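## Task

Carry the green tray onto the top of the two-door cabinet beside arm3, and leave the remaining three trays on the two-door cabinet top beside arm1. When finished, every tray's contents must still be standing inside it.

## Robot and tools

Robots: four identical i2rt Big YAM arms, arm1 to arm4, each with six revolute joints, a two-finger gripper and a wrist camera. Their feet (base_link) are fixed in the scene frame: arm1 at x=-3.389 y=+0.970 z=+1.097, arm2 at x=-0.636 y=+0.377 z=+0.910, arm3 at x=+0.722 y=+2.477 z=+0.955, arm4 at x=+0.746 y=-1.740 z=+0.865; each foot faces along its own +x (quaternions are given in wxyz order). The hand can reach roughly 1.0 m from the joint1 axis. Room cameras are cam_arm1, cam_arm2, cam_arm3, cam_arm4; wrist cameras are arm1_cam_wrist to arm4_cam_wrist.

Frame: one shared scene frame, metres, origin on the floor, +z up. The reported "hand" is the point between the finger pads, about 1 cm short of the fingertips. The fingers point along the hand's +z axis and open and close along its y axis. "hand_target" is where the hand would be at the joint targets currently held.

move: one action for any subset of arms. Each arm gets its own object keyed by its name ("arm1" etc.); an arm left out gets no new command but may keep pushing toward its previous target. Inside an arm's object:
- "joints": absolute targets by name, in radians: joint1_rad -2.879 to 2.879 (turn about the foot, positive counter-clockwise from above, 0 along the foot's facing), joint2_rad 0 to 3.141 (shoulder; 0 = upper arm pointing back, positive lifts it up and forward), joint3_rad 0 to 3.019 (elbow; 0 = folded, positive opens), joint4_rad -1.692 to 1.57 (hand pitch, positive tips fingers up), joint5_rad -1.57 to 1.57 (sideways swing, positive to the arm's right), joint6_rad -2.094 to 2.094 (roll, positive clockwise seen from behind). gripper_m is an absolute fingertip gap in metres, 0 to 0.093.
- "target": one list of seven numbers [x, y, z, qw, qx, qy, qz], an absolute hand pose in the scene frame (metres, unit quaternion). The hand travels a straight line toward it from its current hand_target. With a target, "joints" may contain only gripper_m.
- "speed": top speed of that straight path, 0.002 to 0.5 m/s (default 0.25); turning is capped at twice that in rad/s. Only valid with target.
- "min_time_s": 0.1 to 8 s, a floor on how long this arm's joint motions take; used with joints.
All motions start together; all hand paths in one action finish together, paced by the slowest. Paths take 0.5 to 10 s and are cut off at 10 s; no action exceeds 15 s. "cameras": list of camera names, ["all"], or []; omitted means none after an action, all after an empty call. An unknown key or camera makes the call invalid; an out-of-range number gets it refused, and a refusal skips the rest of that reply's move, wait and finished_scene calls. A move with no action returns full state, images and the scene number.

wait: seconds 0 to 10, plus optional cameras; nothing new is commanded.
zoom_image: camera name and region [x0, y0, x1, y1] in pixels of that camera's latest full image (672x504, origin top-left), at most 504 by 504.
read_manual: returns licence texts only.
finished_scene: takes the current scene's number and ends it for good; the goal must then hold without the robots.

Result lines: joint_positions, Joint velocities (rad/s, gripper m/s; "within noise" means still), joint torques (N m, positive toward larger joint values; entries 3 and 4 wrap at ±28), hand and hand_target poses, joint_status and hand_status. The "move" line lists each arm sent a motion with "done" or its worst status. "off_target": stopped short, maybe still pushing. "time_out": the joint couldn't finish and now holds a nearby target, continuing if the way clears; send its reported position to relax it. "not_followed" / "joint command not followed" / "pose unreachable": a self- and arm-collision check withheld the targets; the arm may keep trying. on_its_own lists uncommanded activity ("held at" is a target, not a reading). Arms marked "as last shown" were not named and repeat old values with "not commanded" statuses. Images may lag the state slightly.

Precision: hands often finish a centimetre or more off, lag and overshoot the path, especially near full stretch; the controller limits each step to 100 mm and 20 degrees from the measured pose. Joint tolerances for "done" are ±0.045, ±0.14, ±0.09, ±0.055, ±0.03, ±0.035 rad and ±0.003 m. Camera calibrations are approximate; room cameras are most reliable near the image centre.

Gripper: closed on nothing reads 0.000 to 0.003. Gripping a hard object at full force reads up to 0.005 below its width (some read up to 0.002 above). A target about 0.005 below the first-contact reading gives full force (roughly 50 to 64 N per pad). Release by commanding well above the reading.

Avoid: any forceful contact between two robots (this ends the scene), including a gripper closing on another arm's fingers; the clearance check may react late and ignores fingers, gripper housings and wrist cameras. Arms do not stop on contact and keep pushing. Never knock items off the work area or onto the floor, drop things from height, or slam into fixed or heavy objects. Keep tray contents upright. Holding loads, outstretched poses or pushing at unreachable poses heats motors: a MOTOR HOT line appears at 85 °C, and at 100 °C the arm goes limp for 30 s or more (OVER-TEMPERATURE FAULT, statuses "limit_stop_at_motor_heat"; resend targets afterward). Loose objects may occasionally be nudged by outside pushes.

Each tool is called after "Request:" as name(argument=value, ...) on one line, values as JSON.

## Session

Request:
move(cameras=["all"])

Scene clock: 0.00 s.
Joint torques (N m): no reading
Heat: arm1: hottest gripper 24 °C; arm2: hottest joint1_rad 25 °C; arm3: hottest joint1_rad 26 °C; arm4: hottest joint1_rad 26 °C.
Joint velocities: within noise
arm1.joint_positions: joint1_rad=+0.692 joint2_rad=+0.648 joint3_rad=+1.429 joint4_rad=-1.398 joint5_rad=-0.136 joint6_rad=-0.701 gripper_m=+0.09396
arm1.joint_status: not commanded
arm1.hand: x=-3.5788 y=+0.8356 z=+1.6371 quat_wxyz=(+0.034, +0.700, +0.543, -0.463) (m; scene frame)
arm1.hand_target: x=-3.5770 y=+0.8370 z=+1.6466 quat_wxyz=(+0.033, +0.696, +0.540, -0.472) (m; scene frame)
arm1.hand_status: not commanded
arm2.joint_positions: joint1_rad=+0.046 joint2_rad=+0.608 joint3_rad=+1.378 joint4_rad=-1.614 joint5_rad=+0.231 joint6_rad=+0.022 gripper_m=+0.09396
arm2.joint_status: not commanded
arm2.hand: x=-0.8192 y=+0.4116 z=+1.3976 quat_wxyz=(-0.095, +0.928, -0.033, -0.359) (m; scene frame)
arm2.hand_target: x=-0.8179 y=+0.4117 z=+1.4087 quat_wxyz=(-0.094, +0.923, -0.034, -0.372) (m; scene frame)
arm2.hand_status: not commanded
arm3.joint_positions: joint1_rad=+0.827 joint2_rad=+0.635 joint3_rad=+1.493 joint4_rad=-1.192 joint5_rad=+0.128 joint6_rad=+0.670 gripper_m=+0.09396
arm3.joint_status: not commanded
arm3.hand: x=+0.7771 y=+2.7101 z=+1.5737 quat_wxyz=(-0.349, +0.256, -0.771, -0.466) (m; scene frame)
arm3.hand_target: x=+0.7762 y=+2.7061 z=+1.5860 quat_wxyz=(-0.354, +0.253, -0.764, -0.477) (m; scene frame)
arm3.hand_status: not commanded
arm4.joint_positions: joint1_rad=-0.546 joint2_rad=+0.615 joint3_rad=+1.544 joint4_rad=-1.256 joint5_rad=-0.261 joint6_rad=-0.380 gripper_m=+0.09396
arm4.joint_status: not commanded
arm4.hand: x=+0.8806 y=-1.9065 z=+1.4980 quat_wxyz=(-0.502, -0.207, -0.782, +0.305) (m; scene frame)
arm4.hand_target: x=+0.8787 y=-1.9029 z=+1.5072 quat_wxyz=(-0.508, -0.204, -0.776, +0.312) (m; scene frame)
arm4.hand_status: not commanded
pictures: arm1_cam_wrist, arm2_cam_wrist, arm3_cam_wrist, arm4_cam_wrist, cam_arm1, cam_arm2, cam_arm3, cam_arm4
camera_calibration:
arm1_cam_wrist: T_world_to_cam=[[-0.791385, 0.405586, 0.457395, -3.91969], [0.337811, 0.913738, -0.225758, 0.819776], [-0.509503, -0.0241481, -0.86013, -0.268092], [0, 0, 0, 1]] pos_world=[-3.5155, 0.834235, 1.74732]
arm2_cam_wrist: T_world_to_cam=[[0.110568, 0.976715, 0.183852, -0.573759], [0.988771, -0.0893901, -0.119757, 1.01769], [-0.100534, 0.195029, -0.975631, 1.32533], [0, 0, 0, 1]] pos_world=[-0.809581, 0.392893, 1.5204]
arm3_cam_wrist: T_world_to_cam=[[0.724724, -0.44104, -0.529395, 1.46322], [-0.678991, -0.587849, -0.439778, 2.81538], [-0.117244, 0.678172, -0.72549, -0.476613], [0, 0, 0, 1]] pos_world=[0.795304, 2.62358, 1.66699]
arm4_cam_wrist: T_world_to_cam=[[-0.631945, -0.727671, 0.26672, -1.23092], [-0.717787, 0.419744, -0.555515, 2.26712], [0.292279, -0.542503, -0.787568, 0.0135226], [0, 0, 0, 1]] pos_world=[0.845489, -1.83998, 1.59838]

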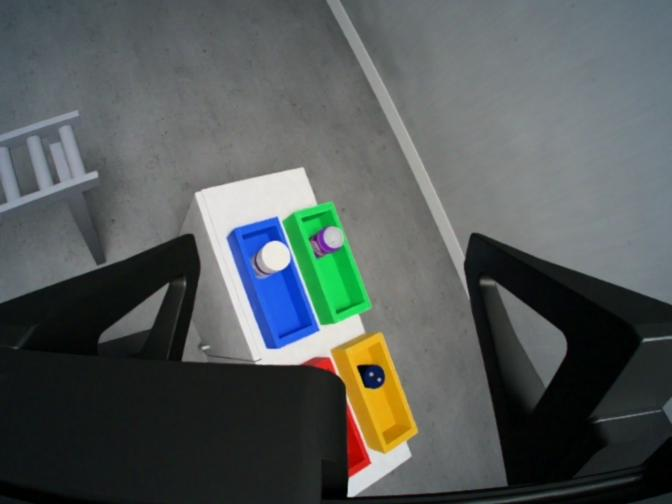

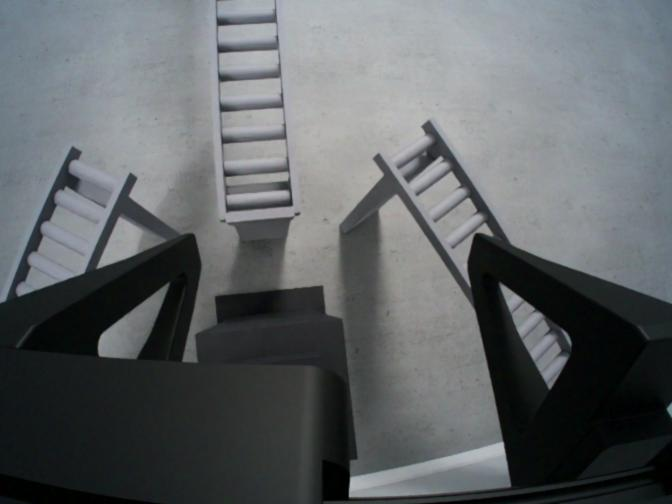

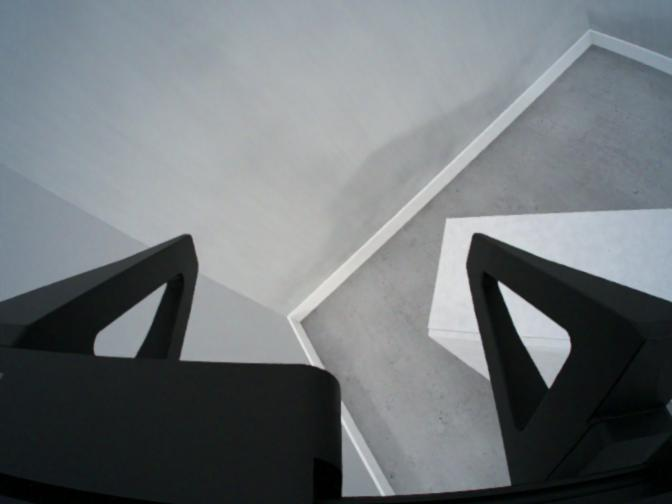

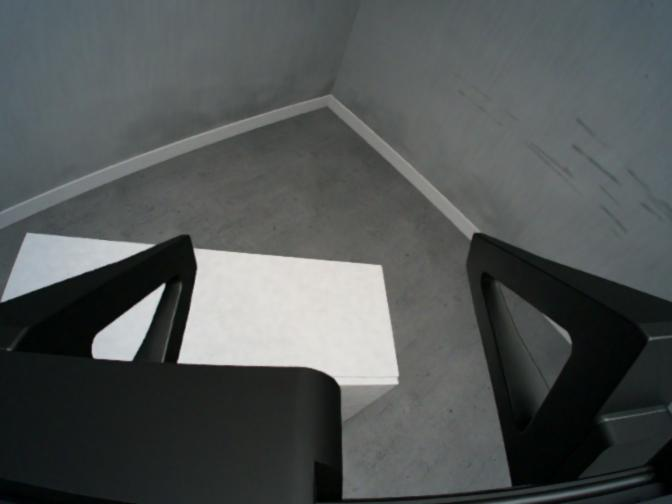

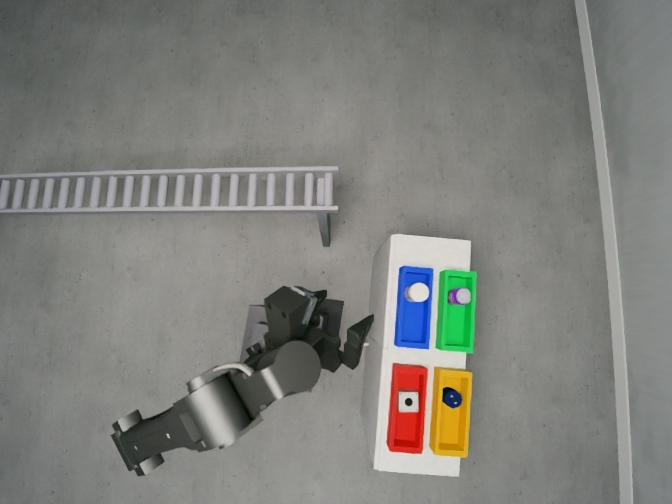

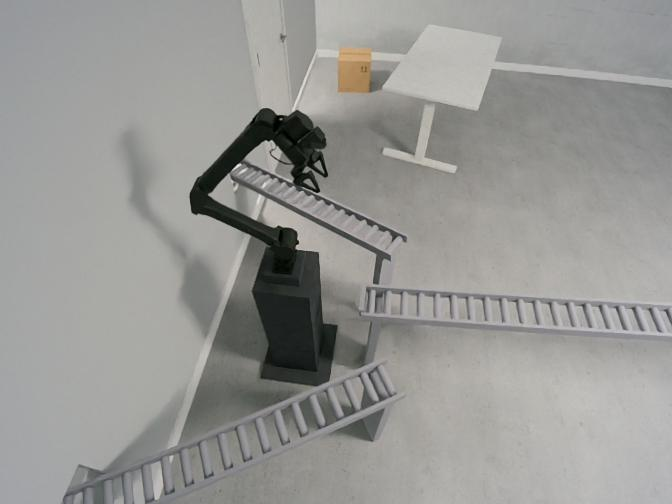

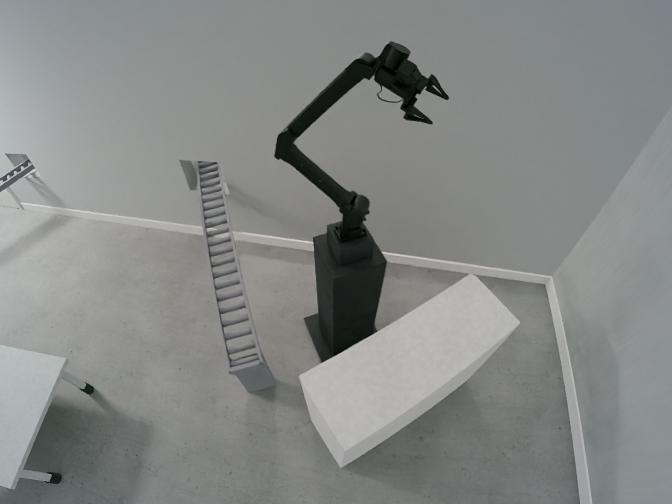

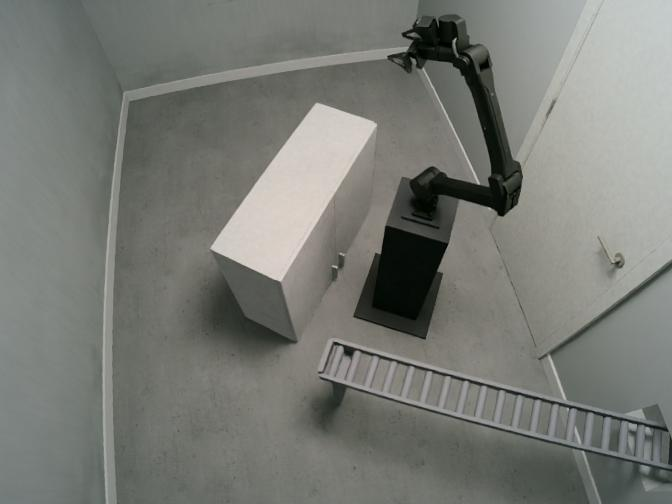

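Request:
zoom_image(camera="cam_arm1", region=[370, 230, 490, 370])

Request:
zoom_image(camera="arm1_cam_wrist", region=[200, 160, 440, 360])

Request:
zoom_image(camera="cam_arm3", region=[170, 140, 540, 480])

Scaled by 3.600 from the camera's 672x504 image, which has a finer 960x720 frame.

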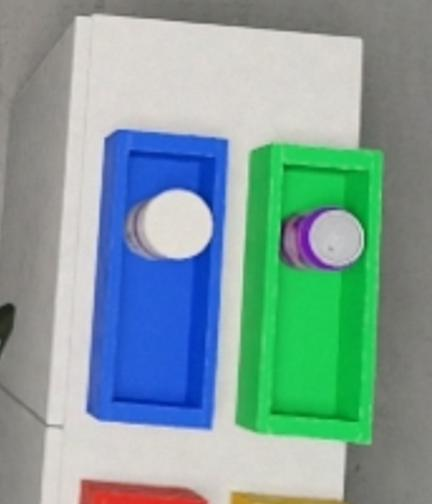

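Scaled by 2.100 from the camera's 672x504 image, which has a finer 960x720 frame.

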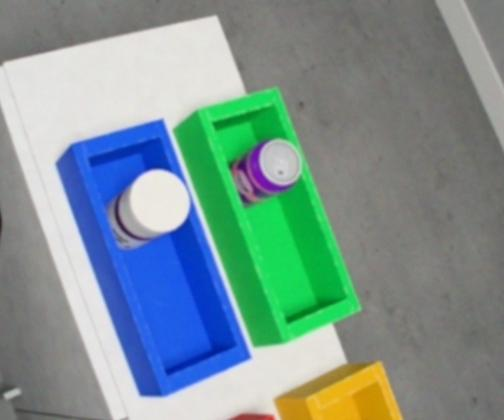

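Scaled by 1.362 from the camera's 672x504 image, which has a finer 960x720 frame.

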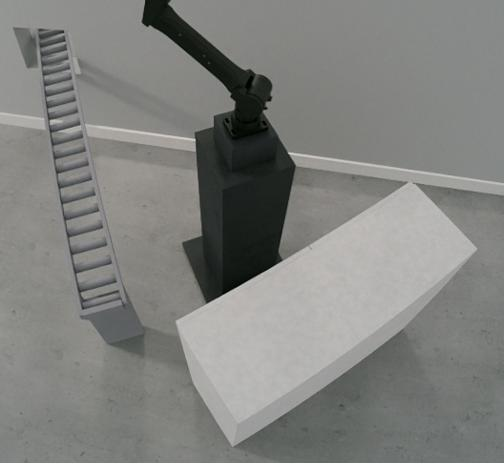

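Request:
move(arm1={"joints":{"joint1_rad":0.316,"joint5_rad":0,"joint6_rad":1.815,"gripper_m":0.06},"min_time_s":2.5})

Request:
move(arm1={"target":[-4.07,0.85,0.98,0,0.6839,-0.7296,0],"speed":0.3}, cameras=["arm1_cam_wrist","cam_arm1"])

Scene clock: 7.70 s.
Joint torques (N m): arm1=[-1.44 2.43 10.19 2.07 0.13 -0.08] | arm2=[-0.21 2.14 8.76 1.73 0.14 -0.08] | arm3=[0.97 2.26 10.17 2.55 0.13 -0.12] | arm4=[-0.73 2.78 8.96 2.03 -0.05 0.14]
Heat: arm1: hottest gripper 24 °C; arm2: hottest joint1_rad 25 °C; arm3: hottest joint1_rad 26 °C; arm4: hottest joint1_rad 26 °C.
move: arm1 done
Joint velocities: within noise
arm1.joint_positions: joint1_rad=+0.333 joint2_rad=+0.648 joint3_rad=+1.429 joint4_rad=-1.398 joint5_rad=-0.003 joint6_rad=+1.808 gripper_m=+0.06007
arm1.joint_status: all done
arm1.hand: x=-3.6229 y=+0.9324 z=+1.6344 quat_wxyz=(+0.390, +0.614, -0.644, -0.239) (m; scene frame)
arm1.hand_target: x=-3.6216 y=+0.9374 z=+1.6438 quat_wxyz=(+0.396, +0.602, -0.648, -0.247) (m; scene frame)
arm1.hand_status: not commanded
arm2, arm3, arm4: as last shown
pictures: none

Scene clock: 11.57 s.
Joint torques (N m): arm1=[-1.08 -17.26 11.55 -0.35 0.18 -0.02] | arm2=[-0.26 2.08 8.79 1.73 0.14 -0.09] | arm3=[0.91 2.26 10.15 2.55 0.12 -0.12] | arm4=[-0.73 2.78 8.96 2.03 -0.05 0.14]
Heat: arm1: hottest gripper 24 °C; arm2: hottest joint1_rad 25 °C; arm3: hottest joint1_rad 26 °C; arm4: hottest joint1_rad 26 °C.
move: arm1 off_target
Joint velocities: within noise
arm1.joint_positions: joint1_rad=+0.329 joint2_rad=+2.425 joint3_rad=+1.904 joint4_rad=-1.049 joint5_rad=+0.013 joint6_rad=+1.808 gripper_m=+0.06007
arm1.joint_status: not commanded
arm1.hand: x=-4.0591 y=+0.8401 z=+0.9833 quat_wxyz=(-0.001, +0.691, -0.723, +0.002) (m; scene frame)
arm1.hand_target: x=-4.0694 y=+0.8502 z=+0.9801 quat_wxyz=(+0.000, +0.684, -0.730, +0.000) (m; scene frame)
arm1.hand_status: off_target (0.015 m and 1.2 deg from the pose sent, 0.797 m and 54.4 deg at the start)
arm2, arm3, arm4: as last shown
pictures: arm1_cam_wrist, cam_arm1
camera_calibration:
arm1_cam_wrist: T_world_to_cam=[[0.999196, -0.0397615, 0.00506739, 4.08444], [-0.0352803, -0.812408, 0.582021, -0.0283437], [-0.0190253, -0.581732, -0.813158, 1.3381], [0, 0, 0, 1]] pos_world=[-4.0567, 0.917793, 1.08389]

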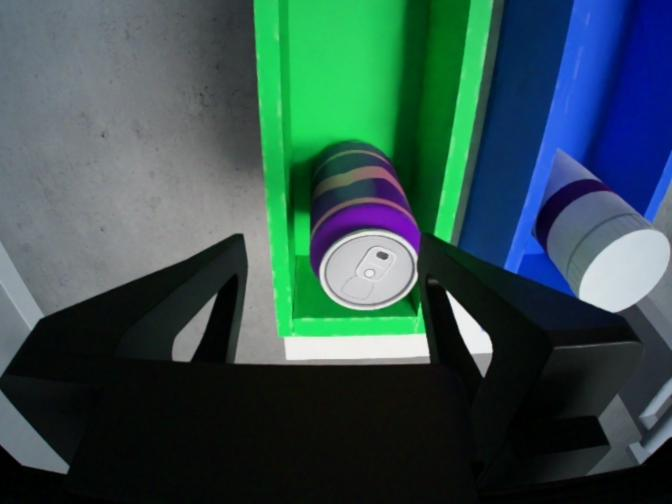

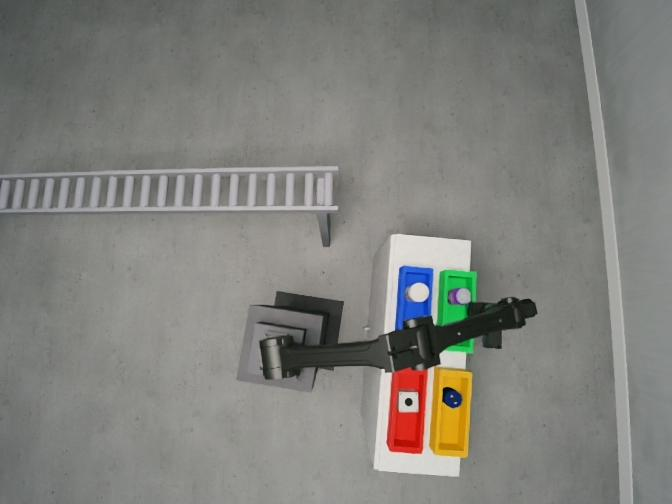

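Request:
move(arm1={"target":[-4.108,0.848,0.875,0,0.6839,-0.7296,0],"speed":0.15,"joints":{"gripper_m":0.05}}, cameras=["arm1_cam_wrist"])

Scene clock: 14.17 s.
Joint torques (N m): arm1=[-1.03 -18.78 11.54 -0.34 0.17 -0.12] | arm2=[-0.21 2.08 8.77 1.73 0.14 -0.09] | arm3=[0.91 2.37 10.15 2.58 0.13 -0.13] | arm4=[-0.73 2.78 8.96 2.03 -0.05 0.14]
Heat: arm1: hottest gripper 24 °C; arm2: hottest joint1_rad 25 °C; arm3: hottest joint1_rad 26 °C; arm4: hottest joint1_rad 26 °C.
move: arm1 off_target
Joint velocities: within noise
arm1.joint_positions: joint1_rad=+0.320 joint2_rad=+2.706 joint3_rad=+2.180 joint4_rad=-1.040 joint5_rad=+0.013 joint6_rad=+1.808 gripper_m=+0.05008
arm1.joint_status: all done
arm1.hand: x=-4.1001 y=+0.8368 z=+0.8818 quat_wxyz=(+0.000, +0.688, -0.726, +0.001) (m; scene frame)
arm1.hand_target: x=-4.1073 y=+0.8481 z=+0.8752 quat_wxyz=(+0.000, +0.684, -0.730, +0.000) (m; scene frame)
arm1.hand_status: off_target (0.015 m and 0.7 deg from the pose sent, 0.119 m and 1.2 deg at the start)
arm2, arm3, arm4: as last shown
pictures: arm1_cam_wrist
camera_calibration:
arm1_cam_wrist: T_world_to_cam=[[0.998815, -0.0486181, 0.00226137, 4.13418], [-0.0408337, -0.811797, 0.58251, 0.00298992], [-0.0264847, -0.581912, -0.81282, 1.22214], [0, 0, 0, 1]] pos_world=[-4.09679, 0.9146, 0.982287]

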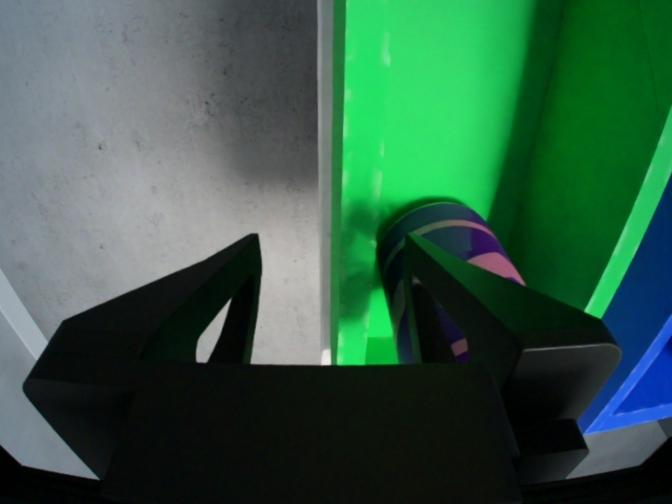

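Request:
move(arm1={"target":[-4.091,0.851,0.797,0,0.6839,-0.7296,0],"speed":0.12,"joints":{"gripper_m":0.045}}, cameras=["arm1_cam_wrist"])

Scene clock: 16.17 s.
Joint torques (N m): arm1=[-0.73 -18.9 10.22 0.4 0.1 -0.12] | arm2=[-0.21 2.08 8.77 1.73 0.14 -0.08] | arm3=[0.97 2.32 10.14 2.56 0.14 -0.12] | arm4=[-0.73 2.84 8.96 2.03 -0.05 0.14]
Heat: arm1: hottest joint3_rad 24 °C; arm2: hottest joint1_rad 25 °C; arm3: hottest joint1_rad 26 °C; arm4: hottest joint1_rad 26 °C.
move: arm1 off_target
Joint velocities: within noise
arm1.joint_positions: joint1_rad=+0.313 joint2_rad=+2.811 joint3_rad=+2.180 joint4_rad=-0.941 joint5_rad=+0.015 joint6_rad=+1.807 gripper_m=+0.04507
arm1.joint_status: all done
arm1.hand: x=-4.0858 y=+0.8435 z=+0.8089 quat_wxyz=(-0.002, +0.686, -0.728, +0.002) (m; scene frame)
arm1.hand_target: x=-4.0903 y=+0.8512 z=+0.7972 quat_wxyz=(+0.000, +0.684, -0.730, +0.000) (m; scene frame)
arm1.hand_status: off_target (0.015 m and 0.5 deg from the pose sent, 0.086 m and 0.7 deg at the start)
arm2, arm3, arm4: as last shown
pictures: arm1_cam_wrist
camera_calibration:
arm1_cam_wrist: T_world_to_cam=[[0.998505, -0.0541706, 0.00726397, 4.11967], [-0.0483264, -0.812966, 0.580302, 0.0236151], [-0.02553, -0.579786, -0.814369, 1.1705], [0, 0, 0, 1]] pos_world=[-4.08249, 0.921, 0.909586]

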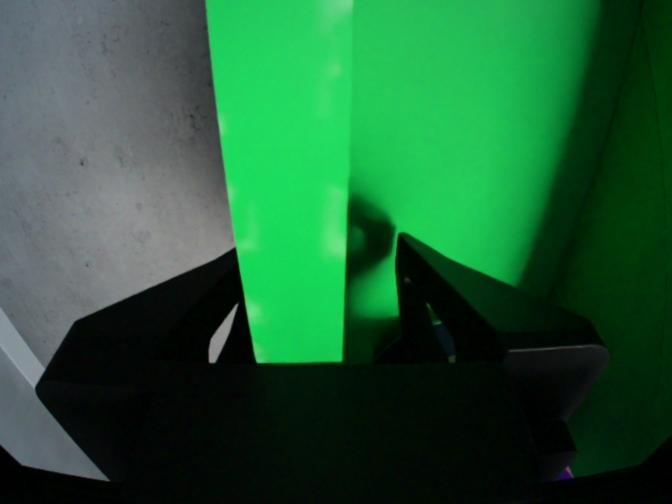

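Request:
move(arm1={"target":[-4.107,0.851,0.797,0,0.6839,-0.7296,0],"speed":0.06})

Request:
move(arm1={"joints":{"gripper_m":0.004}})

Request:
move(arm1={"target":[-4.097,0.851,0.86,0,0.6839,-0.7296,0],"speed":0.06}, cameras=["arm1_cam_wrist","cam_arm1"])

Request:
zoom_image(camera="cam_arm1", region=[380, 240, 520, 380])

Scene clock: 17.80 s.
Joint torques (N m): arm1=[-0.97 -18.14 11.21 -0.24 0.11 -0.13] | arm2=[-0.21 2.08 8.77 1.74 0.14 -0.08] | arm3=[0.97 2.37 10.18 2.55 0.13 -0.13] | arm4=[-0.73 2.84 8.96 2.02 -0.05 0.14]
Heat: arm1: hottest joint3_rad 24 °C; arm2: hottest joint1_rad 25 °C; arm3: hottest joint3_rad 27 °C; arm4: hottest joint1_rad 26 °C.
move: arm1 off_target
Joint velocities: within noise
arm1.joint_positions: joint1_rad=+0.313 joint2_rad=+2.858 joint3_rad=+2.285 joint4_rad=-0.987 joint5_rad=+0.015 joint6_rad=+1.803 gripper_m=+0.04507
arm1.joint_status: not commanded
arm1.hand: x=-4.1036 y=+0.8403 z=+0.8093 quat_wxyz=(+0.003, +0.687, -0.726, -0.001) (m; scene frame)
arm1.hand_target: x=-4.1063 y=+0.8511 z=+0.7974 quat_wxyz=(+0.001, +0.684, -0.730, +0.000) (m; scene frame)
arm1.hand_status: off_target (0.017 m and 0.6 deg from the pose sent, 0.025 m and 0.5 deg at the start)
arm2, arm3, arm4: as last shown
pictures: none

Scene clock: 18.43 s.
Joint torques (N m): arm1=[-0.97 -18.26 11.25 -0.06 0.1 -0.12] | arm2=[-0.26 2.14 8.77 1.73 0.14 -0.08] | arm3=[0.97 2.26 10.14 2.51 0.12 -0.11] | arm4=[-0.73 2.78 8.98 2.03 -0.05 0.14]
Heat: arm1: hottest joint3_rad 24 °C; arm2: hottest joint1_rad 25 °C; arm3: hottest joint3_rad 27 °C; arm4: hottest joint1_rad 26 °C.
move: arm1 off_target
Joint velocities: within noise
arm1.joint_positions: joint1_rad=+0.313 joint2_rad=+2.859 joint3_rad=+2.287 joint4_rad=-0.992 joint5_rad=+0.015 joint6_rad=+1.803 gripper_m=+0.01241
arm1.joint_status: gripper_m off_target (ended at +0.01245, target +0.00400)
arm1.hand: x=-4.1028 y=+0.8405 z=+0.8095 quat_wxyz=(+0.001, +0.688, -0.726, +0.000) (m; scene frame)
arm1.hand_target: x=-4.1062 y=+0.8512 z=+0.7973 quat_wxyz=(+0.000, +0.684, -0.730, +0.000) (m; scene frame)
arm1.hand_status: not commanded
arm2, arm3, arm4: as last shown
pictures: none

Scene clock: 20.13 s.
Joint torques (N m): arm1=[-0.73 -24.7 8.08 -0.35 -0.14 -0.08] | arm2=[-0.26 2.14 8.77 1.73 0.14 -0.08] | arm3=[0.73 2.14 10.18 2.55 0.13 -0.13] | arm4=[-0.73 2.78 8.98 2.03 -0.05 0.14]
Heat: arm1: hottest joint3_rad 24 °C; arm2: hottest joint1_rad 25 °C; arm3: hottest joint3_rad 27 °C; arm4: hottest joint1_rad 26 °C.
move: arm1 off_target
Joint velocities: within noise
arm1.joint_positions: joint1_rad=+0.313 joint2_rad=+2.785 joint3_rad=+2.151 joint4_rad=-0.989 joint5_rad=+0.022 joint6_rad=+1.803 gripper_m=+0.01241
arm1.joint_status: not commanded
arm1.hand: x=-4.0711 y=+0.8476 z=+0.8181 quat_wxyz=(-0.026, +0.688, -0.725, +0.013) (m; scene frame)
arm1.hand_target: x=-4.0963 y=+0.8514 z=+0.8593 quat_wxyz=(+0.000, +0.684, -0.730, +0.000) (m; scene frame)
arm1.hand_status: off_target (0.049 m and 3.4 deg from the pose sent, 0.052 m and 0.6 deg at the start)
arm2, arm3, arm4: as last shown
pictures: arm1_cam_wrist, cam_arm1
camera_calibration:
arm1_cam_wrist: T_world_to_cam=[[0.99722, -0.0494589, 0.0557357, 4.05633], [-0.072324, -0.822506, 0.564139, -0.0540765], [0.0179412, -0.566602, -0.823796, 1.35427], [0, 0, 0, 1]] pos_world=[-4.07326, 0.923476, 0.920068]

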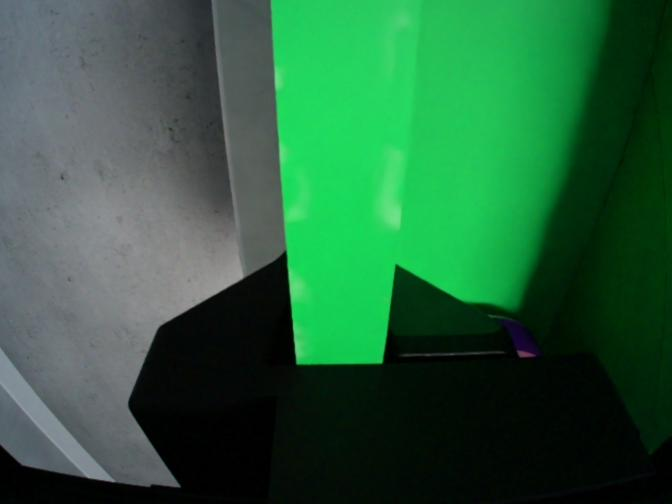

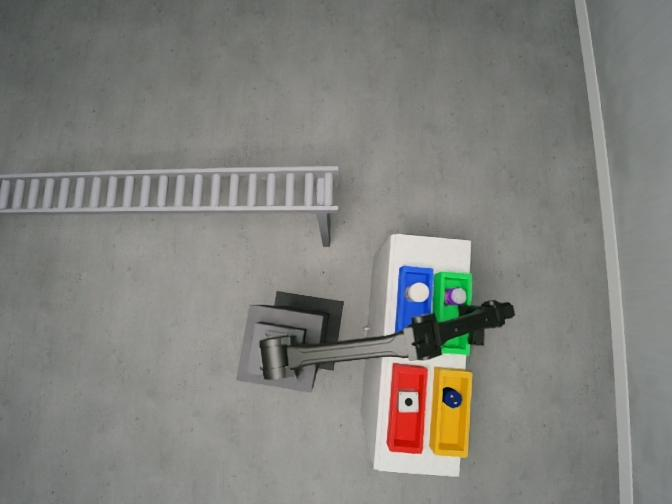

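Scaled by 3.600 from the camera's 672x504 image, which has a finer 960x720 frame.

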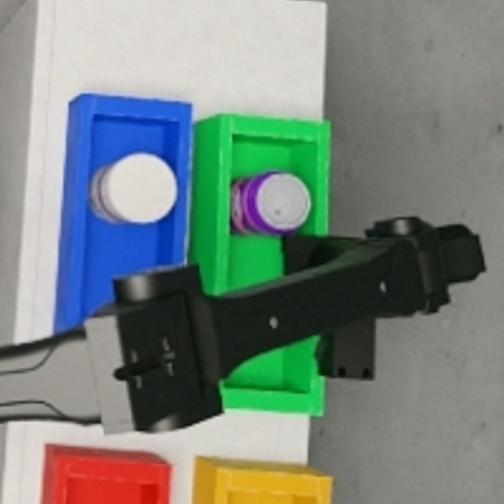

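Request:
move(arm1={"target":[-4.12,0.855,0.95,0.02,0.6839,-0.7296,-0.01],"speed":0.12}, cameras=["cam_arm1","arm1_cam_wrist"])

Request:
zoom_image(camera="cam_arm1", region=[380, 240, 520, 380])

Scene clock: 22.13 s.
Joint torques (N m): arm1=[-0.97 -24.12 10.58 -0.72 -0.37 -0.15] | arm2=[-0.26 2.14 8.77 1.74 0.14 -0.08] | arm3=[0.79 2.32 10.1 2.59 0.12 -0.12] | arm4=[-0.73 2.78 8.98 2.03 -0.05 0.13]
Heat: arm1: hottest joint3_rad 24 °C; arm2: hottest joint1_rad 25 °C; arm3: hottest joint3_rad 27 °C; arm4: hottest joint1_rad 26 °C.
move: arm1 off_target
Joint velocities: within noise
arm1.joint_positions: joint1_rad=+0.307 joint2_rad=+2.650 joint3_rad=+2.136 joint4_rad=-1.065 joint5_rad=+0.022 joint6_rad=+1.798 gripper_m=+0.01241
arm1.joint_status: not commanded
arm1.hand: x=-4.0959 y=+0.8491 z=+0.9072 quat_wxyz=(-0.007, +0.687, -0.727, +0.001) (m; scene frame)
arm1.hand_target: x=-4.1188 y=+0.8552 z=+0.9496 quat_wxyz=(+0.020, +0.684, -0.729, -0.010) (m; scene frame)
arm1.hand_status: off_target (0.049 m and 3.4 deg from the pose sent, 0.141 m and 5.9 deg at the start)
arm2.joint_positions: joint1_rad=+0.046 joint2_rad=+0.608 joint3_rad=+1.378 joint4_rad=-1.614 joint5_rad=+0.231 joint6_rad=+0.022 gripper_m=+0.09396
arm2.joint_status: not commanded
arm2.hand: x=-0.8192 y=+0.4116 z=+1.3976 quat_wxyz=(-0.095, +0.928, -0.033, -0.359) (m; scene frame)
arm2.hand_target: x=-0.8179 y=+0.4117 z=+1.4087 quat_wxyz=(-0.094, +0.923, -0.034, -0.372) (m; scene frame)
arm2.hand_status: not commanded
arm3.joint_positions: joint1_rad=+0.827 joint2_rad=+0.635 joint3_rad=+1.493 joint4_rad=-1.192 joint5_rad=+0.128 joint6_rad=+0.670 gripper_m=+0.09396
arm3.joint_status: not commanded
arm3.hand: x=+0.7771 y=+2.7101 z=+1.5737 quat_wxyz=(-0.349, +0.256, -0.771, -0.466) (m; scene frame)
arm3.hand_target: x=+0.7762 y=+2.7061 z=+1.5860 quat_wxyz=(-0.354, +0.253, -0.764, -0.477) (m; scene frame)
arm3.hand_status: not commanded
arm4.joint_positions: joint1_rad=-0.546 joint2_rad=+0.615 joint3_rad=+1.544 joint4_rad=-1.256 joint5_rad=-0.261 joint6_rad=-0.380 gripper_m=+0.09396
arm4.joint_status: not commanded
arm4.hand: x=+0.8806 y=-1.9065 z=+1.4980 quat_wxyz=(-0.502, -0.207, -0.782, +0.305) (m; scene frame)
arm4.hand_target: x=+0.8787 y=-1.9029 z=+1.5072 quat_wxyz=(-0.508, -0.204, -0.776, +0.312) (m; scene frame)
arm4.hand_status: not commanded
pictures: arm1_cam_wrist, cam_arm1
camera_calibration:
arm1_cam_wrist: T_world_to_cam=[[0.998587, -0.0518377, 0.0117374, 4.12367], [-0.0491931, -0.817814, 0.573377, -0.0224856], [-0.0201235, -0.573144, -0.819208, 1.2744], [0, 0, 0, 1]] pos_world=[-4.0933, 0.925788, 1.00849]

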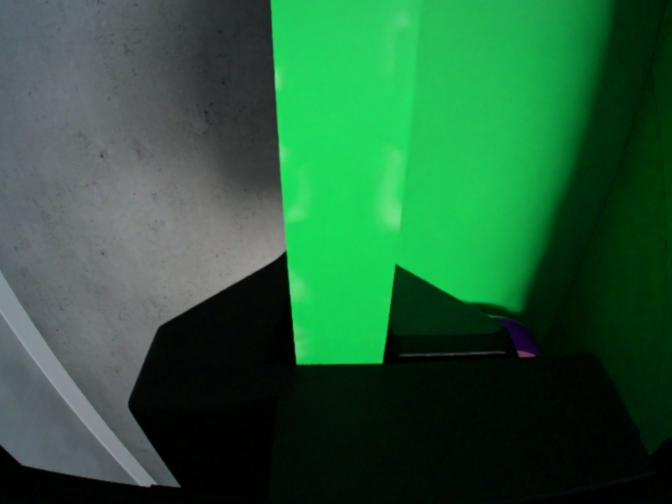

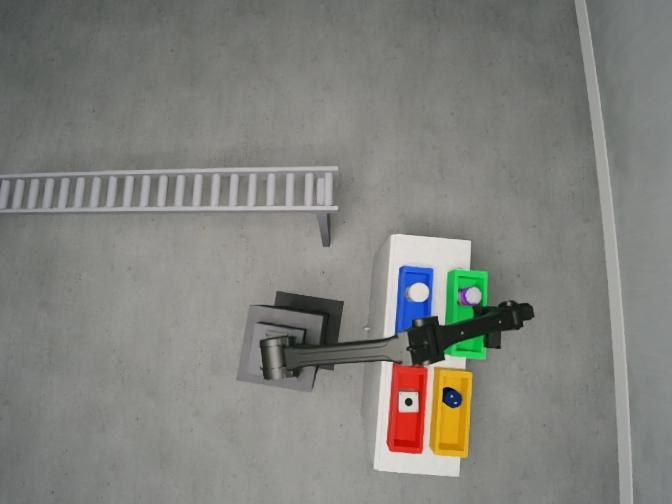

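Scaled by 3.600 from the camera's 672x504 image, which has a finer 960x720 frame.

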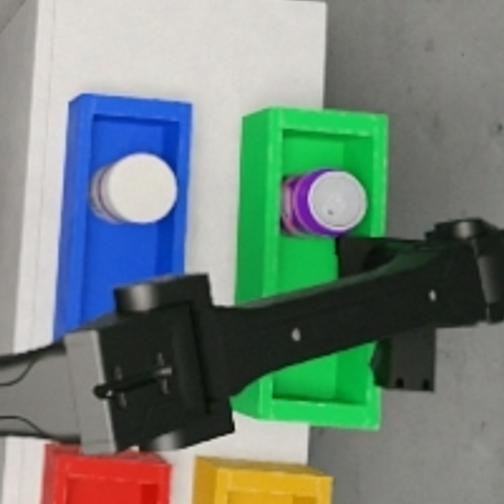

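Request:
move(arm1={"target":[-4.06,0.855,1.17,0.02,0.6839,-0.7296,-0.01],"speed":0.15})

Request:
move(arm1={"joints":{"joint1_rad":1.682,"joint6_rad":1.524},"min_time_s":5}, arm2={"joints":{"joint1_rad":0.0,"joint5_rad":0,"joint6_rad":0},"min_time_s":2}, arm3={"joints":{"joint1_rad":-1.5,"joint5_rad":0,"joint6_rad":0},"min_time_s":3}, cameras=["cam_arm1","arm1_cam_wrist","arm3_cam_wrist","arm2_cam_wrist"])

Request:
zoom_image(camera="cam_arm1", region=[180, 120, 380, 270])

Scene clock: 25.33 s.
Joint torques (N m): arm1=[0.5 -20.66 10.81 -0.65 -0.37 0] | arm2=[-0.21 2.08 8.77 1.74 0.14 -0.08] | arm3=[0.91 2.32 10.17 2.58 0.13 -0.11] | arm4=[-0.73 2.78 8.96 2.03 -0.05 0.14]
Heat: arm1: hottest joint3_rad 24 °C; arm2: hottest joint1_rad 25 °C; arm3: hottest joint3_rad 27 °C; arm4: hottest joint1_rad 26 °C.
move: arm1 off_target
Joint velocities: within noise
arm1.joint_positions: joint1_rad=+0.307 joint2_rad=+2.219 joint3_rad=+1.956 joint4_rad=-1.297 joint5_rad=+0.022 joint6_rad=+1.804 gripper_m=+0.01241
arm1.joint_status: not commanded
arm1.hand: x=-4.0558 y=+0.8598 z=+1.1378 quat_wxyz=(+0.001, +0.685, -0.729, -0.004) (m; scene frame)
arm1.hand_target: x=-4.0596 y=+0.8551 z=+1.1696 quat_wxyz=(+0.020, +0.684, -0.729, -0.010) (m; scene frame)
arm1.hand_status: off_target (0.033 m and 2.3 deg from the pose sent, 0.265 m and 3.4 deg at the start)
arm2, arm3, arm4: as last shown
pictures: none

Scene clock: 30.83 s.
Joint torques (N m): arm1=[-0.21 -21.25 10.93 -0.59 -0.17 -0.15] | arm2=[-0.97 2.08 8.79 1.74 -0.07 -0.18] | arm3=[0.21 2.49 10.07 2.55 -0.01 -0.2] | arm4=[-0.73 2.78 8.96 2.03 -0.05 0.14]
Heat: arm1: hottest joint2_rad 25 °C; arm2: hottest joint1_rad 25 °C; arm3: hottest joint3_rad 27 °C; arm4: hottest joint1_rad 26 °C.
move: arm1 done; arm2 done; arm3 done
Joint velocities: within noise
arm1.joint_positions: joint1_rad=+1.685 joint2_rad=+2.219 joint3_rad=+1.956 joint4_rad=-1.297 joint5_rad=+0.017 joint6_rad=+1.531 gripper_m=+0.01241
arm1.joint_status: all done
arm1.hand: x=-3.4073 y=+0.2951 z=+1.1514 quat_wxyz=(+0.013, +1.000, +0.009, -0.005) (m; scene frame)
arm1.hand_target: x=-3.4087 y=+0.2912 z=+1.1833 quat_wxyz=(+0.032, +0.999, +0.011, -0.003) (m; scene frame)
arm1.hand_status: not commanded
arm2.joint_positions: joint1_rad=+0.009 joint2_rad=+0.608 joint3_rad=+1.378 joint4_rad=-1.614 joint5_rad=+0.003 joint6_rad=+0.008 gripper_m=+0.09396
arm2.joint_status: all done
arm2.hand: x=-0.8208 y=+0.3795 z=+1.3942 quat_wxyz=(+0.002, +0.934, -0.004, -0.359) (m; scene frame)
arm2.hand_target: x=-0.8196 y=+0.3806 z=+1.4055 quat_wxyz=(+0.000, +0.928, -0.003, -0.372) (m; scene frame)
arm2.hand_status: not commanded
arm3.joint_positions: joint1_rad=-1.491 joint2_rad=+0.635 joint3_rad=+1.493 joint4_rad=-1.192 joint5_rad=+0.002 joint6_rad=+0.011 gripper_m=+0.09397
arm3.joint_status: all done
arm3.hand: x=+0.8559 y=+2.2847 z=+1.5755 quat_wxyz=(-0.526, -0.371, -0.722, +0.255) (m; scene frame)
arm3.hand_target: x=+0.8518 y=+2.2869 z=+1.5879 quat_wxyz=(-0.534, -0.366, -0.715, +0.265) (m; scene frame)
arm3.hand_status: not commanded
arm4: as last shown
pictures: arm1_cam_wrist, arm2_cam_wrist, arm3_cam_wrist, cam_arm1
camera_calibration:
arm1_cam_wrist: T_world_to_cam=[[-0.0216394, 0.99946, -0.0247418, -0.340001], [0.819747, 0.0319043, 0.571837, 2.13004], [0.572317, -0.00790778, -0.819994, 3.02364], [0, 0, 0, 1]] pos_world=[-3.48393, 0.29577, 1.25292]
arm2_cam_wrist: T_world_to_cam=[[-0.0132885, 0.999592, 0.025287, -0.430745], [0.993882, 0.0159772, -0.109284, 0.965588], [-0.109644, 0.02368, -0.993689, 1.41089], [0, 0, 0, 1]] pos_world=[-0.810709, 0.381731, 1.5184]
arm3_cam_wrist: T_world_to_cam=[[-0.806737, -0.590845, -0.00881765, 2.05234], [-0.477115, 0.66011, -0.580187, -0.183195], [0.348621, -0.463851, -0.814436, 2.17302], [0, 0, 0, 1]] pos_world=[0.810735, 2.3415, 1.6816]

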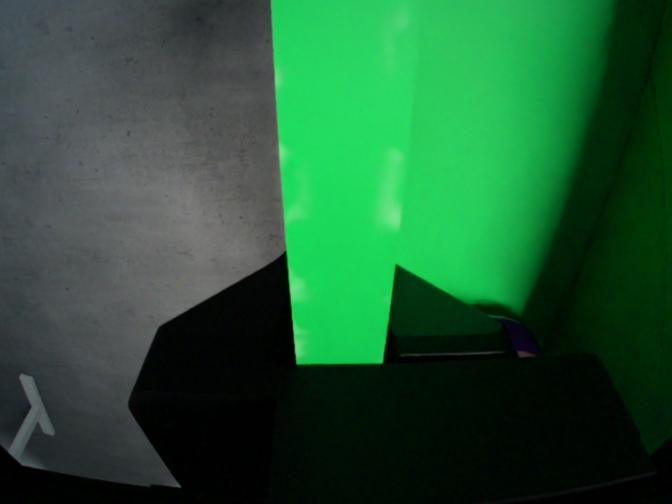

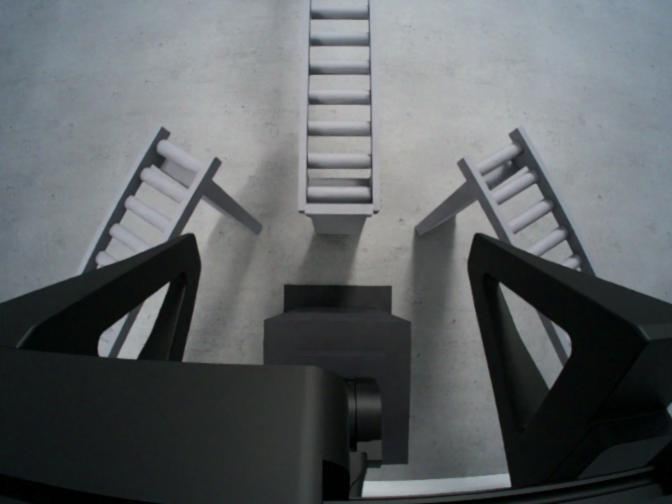

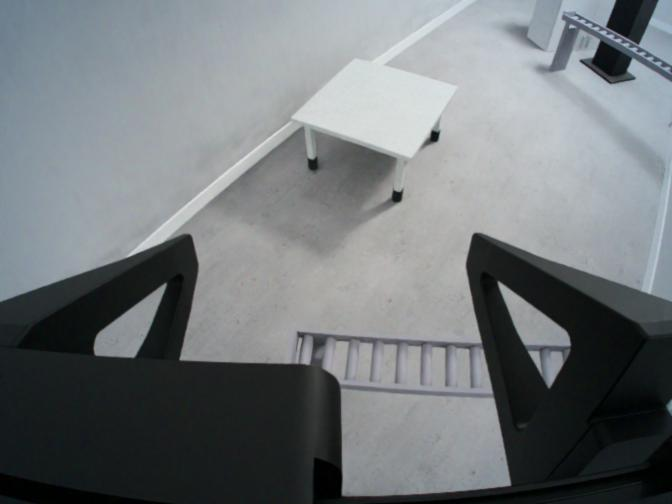

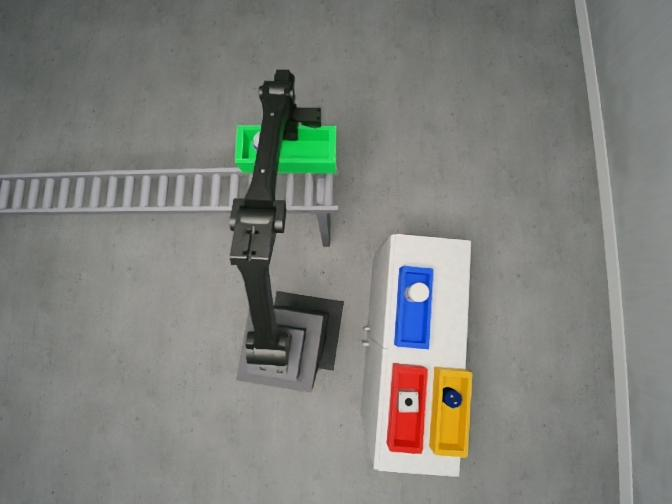

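Scaled by 2.520 from the camera's 672x504 image, which has a finer 960x720 frame.

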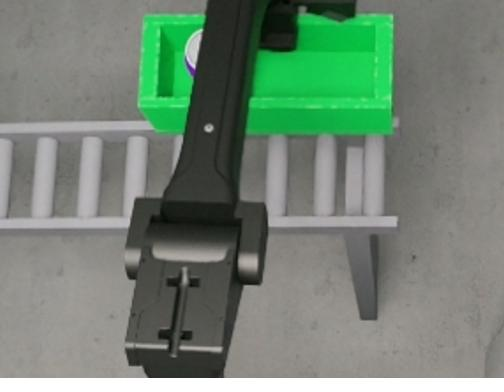

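Request:
move(arm1={"target":[-3.37,0.318,0.99,0.022,1,0.0105,0],"speed":0.15}, cameras=["cam_arm1"])

Request:
zoom_image(camera="cam_arm1", region=[220, 130, 360, 240])

Scene clock: 33.43 s.
Joint torques (N m): arm1=[1.14 -19.19 8.72 0.16 -0.3 0] | arm2=[-0.91 2.08 8.77 1.74 -0.07 -0.19] | arm3=[0.15 2.49 10.11 2.55 0 -0.18] | arm4=[-0.73 2.84 8.98 2.03 -0.05 0.14]
Heat: arm1: hottest joint2_rad 25 °C; arm2: hottest joint1_rad 25 °C; arm3: hottest joint3_rad 28 °C; arm4: hottest joint1_rad 26 °C.
move: arm1 off_target
Joint velocities: within noise
arm1.joint_positions: joint1_rad=+1.722 joint2_rad=+2.359 joint3_rad=+1.699 joint4_rad=-0.915 joint5_rad=+0.017 joint6_rad=+1.573 gripper_m=+0.01241
arm1.joint_status: not commanded
arm1.hand: x=-3.3813 y=+0.3295 z=+0.9736 quat_wxyz=(+0.005, +1.000, +0.006, -0.005) (m; scene frame)
arm1.hand_target: x=-3.3701 y=+0.3184 z=+0.9901 quat_wxyz=(+0.022, +1.000, +0.010, +0.000) (m; scene frame)
arm1.hand_status: off_target (0.023 m and 2.0 deg from the pose sent, 0.167 m and 1.2 deg at the start)
arm2, arm3, arm4: as last shown
pictures: cam_arm1

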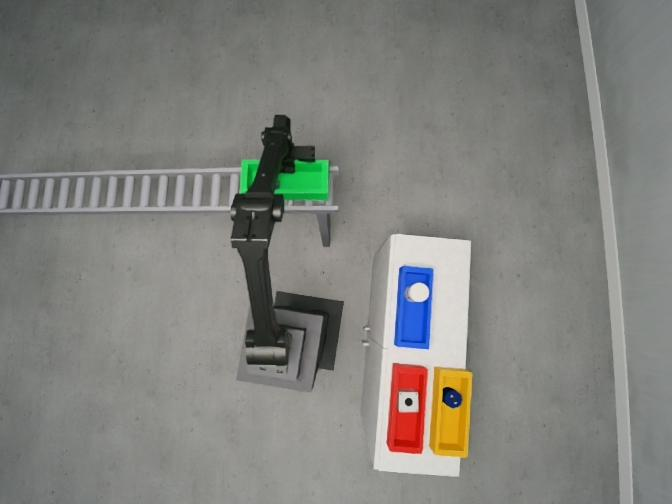

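Scaled by 3.600 from the camera's 672x504 image, which has a finer 960x720 frame.

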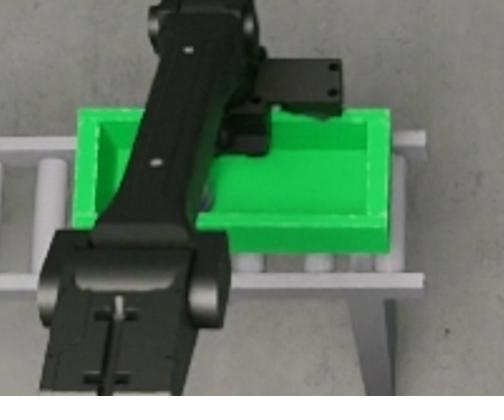

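Request:
move(arm1={"target":[-3.37,0.317,0.925,0.022,1,0.0105,0],"speed":0.1}, cameras=["cam_arm1"])

Request:
zoom_image(camera="cam_arm1", region=[220, 130, 360, 240])

Scene clock: 36.70 s.
Joint torques (N m): arm1=[1.03 -18.73 9.26 0.39 -0.54 -0.04] | arm2=[-0.97 2.08 8.77 1.74 -0.07 -0.19] | arm3=[0.21 2.32 10.15 2.62 -0.01 -0.18] | arm4=[-0.73 2.78 8.96 2.03 -0.05 0.14]
Heat: arm1: hottest joint2_rad 25 °C; arm2: hottest joint3_rad 26 °C; arm3: hottest joint3_rad 28 °C; arm4: hottest joint1_rad 26 °C.
move: arm1 off_target
Joint velocities: within noise
arm1.joint_positions: joint1_rad=+1.723 joint2_rad=+2.460 joint3_rad=+1.699 joint4_rad=-0.823 joint5_rad=+0.023 joint6_rad=+1.576 gripper_m=+0.01241
arm1.joint_status: not commanded
arm1.hand: x=-3.3815 y=+0.3354 z=+0.9115 quat_wxyz=(+0.001, +1.000, +0.006, -0.008) (m; scene frame)
arm1.hand_target: x=-3.3699 y=+0.3177 z=+0.9255 quat_wxyz=(+0.022, +1.000, +0.011, +0.000) (m; scene frame)
arm1.hand_status: off_target (0.026 m and 2.6 deg from the pose sent, 0.051 m and 2.0 deg at the start)
arm2, arm3, arm4: as last shown
pictures: cam_arm1

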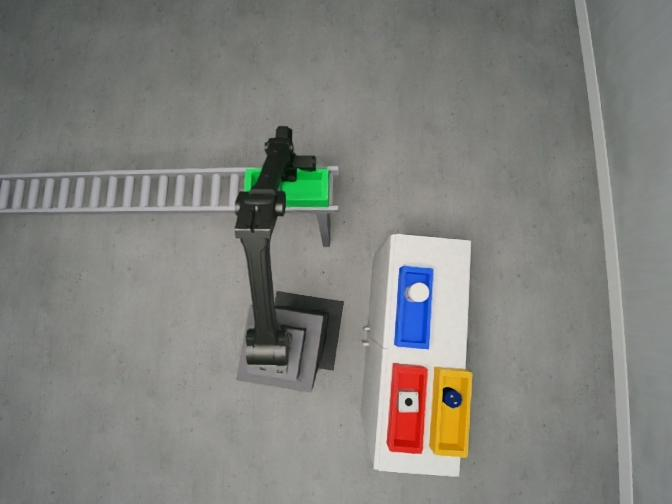

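Scaled by 3.600 from the camera's 672x504 image, which has a finer 960x720 frame.

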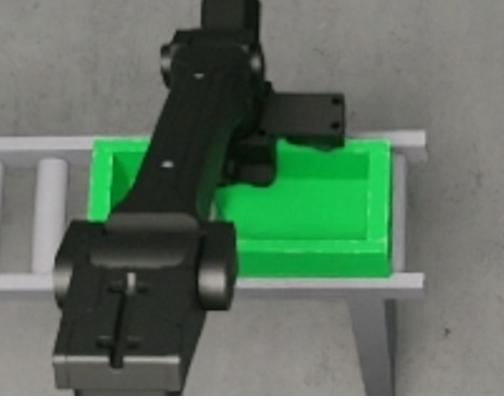

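Request:
move(arm1={"target":[-3.37,0.285,0.97,0.022,1,0.0105,0],"speed":0.12})

Request:
move(arm1={"target":[-3.37,0.309,0.905,0.022,1,0.0105,0],"speed":0.1}, cameras=["cam_arm1","arm1_cam_wrist"])

Request:
zoom_image(camera="cam_arm1", region=[220, 130, 360, 240])

Scene clock: 38.43 s.
Joint torques (N m): arm1=[0.97 -19.66 12.55 -0.76 -0.3 -0.04] | arm2=[-0.91 2.08 8.77 1.74 -0.07 -0.19] | arm3=[0.32 2.61 10.06 2.55 0 -0.18] | arm4=[-0.73 2.78 8.96 2.03 -0.05 0.14]
Heat: arm1: hottest joint2_rad 25 °C; arm2: hottest joint3_rad 26 °C; arm3: hottest joint3_rad 28 °C; arm4: hottest joint1_rad 26 °C.
move: arm1 off_target
Joint velocities: within noise
arm1.joint_positions: joint1_rad=+1.723 joint2_rad=+2.460 joint3_rad=+1.806 joint4_rad=-0.939 joint5_rad=+0.017 joint6_rad=+1.576 gripper_m=+0.01241
arm1.joint_status: not commanded
arm1.hand: x=-3.3802 y=+0.3115 z=+0.9429 quat_wxyz=(-0.003, +1.000, +0.006, -0.005) (m; scene frame)
arm1.hand_target: x=-3.3699 y=+0.2864 z=+0.9708 quat_wxyz=(+0.023, +1.000, +0.011, +0.000) (m; scene frame)
arm1.hand_status: off_target (0.039 m and 3.0 deg from the pose sent, 0.078 m and 2.6 deg at the start)
arm2, arm3, arm4: as last shown
pictures: none

Scene clock: 39.80 s.
Joint torques (N m): arm1=[1.03 -19.37 7.71 0.38 -0.5 -0.05] | arm2=[-0.91 2.08 8.79 1.74 -0.07 -0.18] | arm3=[0.21 2.37 10.04 2.59 -0.01 -0.17] | arm4=[-0.73 2.84 8.96 2.03 -0.05 0.14]
Heat: arm1: hottest joint2_rad 25 °C; arm2: hottest joint3_rad 26 °C; arm3: hottest joint3_rad 28 °C; arm4: hottest joint1_rad 26 °C.
move: arm1 off_target
Joint velocities: within noise
arm1.joint_positions: joint1_rad=+1.723 joint2_rad=+2.517 joint3_rad=+1.765 joint4_rad=-0.815 joint5_rad=+0.022 joint6_rad=+1.576 gripper_m=+0.01241
arm1.joint_status: not commanded
arm1.hand: x=-3.3809 y=+0.3184 z=+0.8947 quat_wxyz=(+0.010, +1.000, +0.005, -0.007) (m; scene frame)
arm1.hand_target: x=-3.3700 y=+0.3092 z=+0.9051 quat_wxyz=(+0.022, +1.000, +0.011, +0.000) (m; scene frame)
arm1.hand_status: off_target (0.018 m and 1.8 deg from the pose sent, 0.039 m and 3.0 deg at the start)
arm2, arm3, arm4: as last shown
pictures: arm1_cam_wrist, cam_arm1
camera_calibration:
arm1_cam_wrist: T_world_to_cam=[[-0.0147464, 0.999724, -0.0182611, -0.351661], [0.822506, 0.0225132, 0.568311, 2.26983], [0.568566, -0.00663937, -0.822611, 2.78736], [0, 0, 0, 1]] pos_world=[-3.45693, 0.318969, 0.99652]

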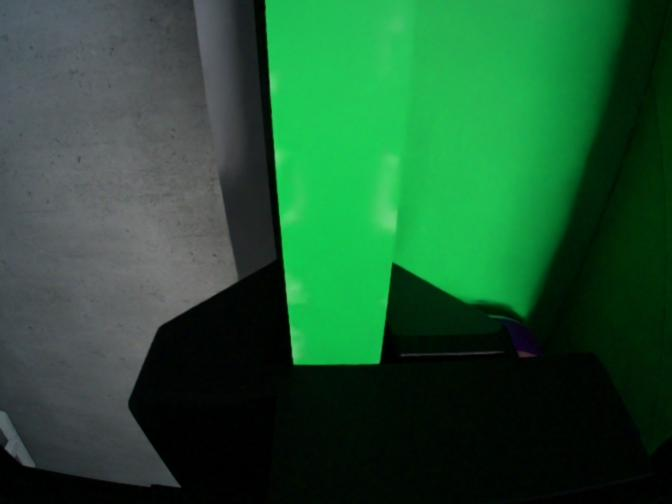

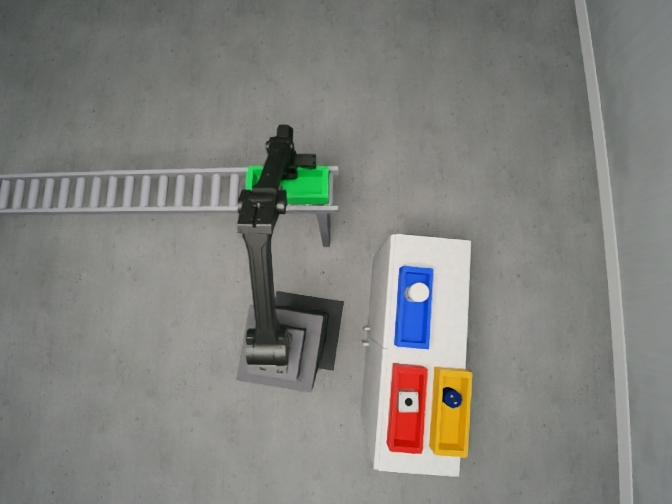

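Scaled by 3.600 from the camera's 672x504 image, which has a finer 960x720 frame.

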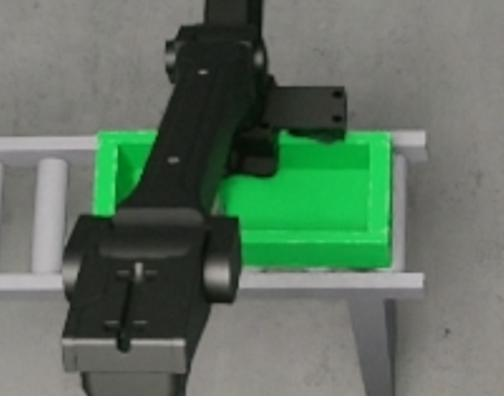

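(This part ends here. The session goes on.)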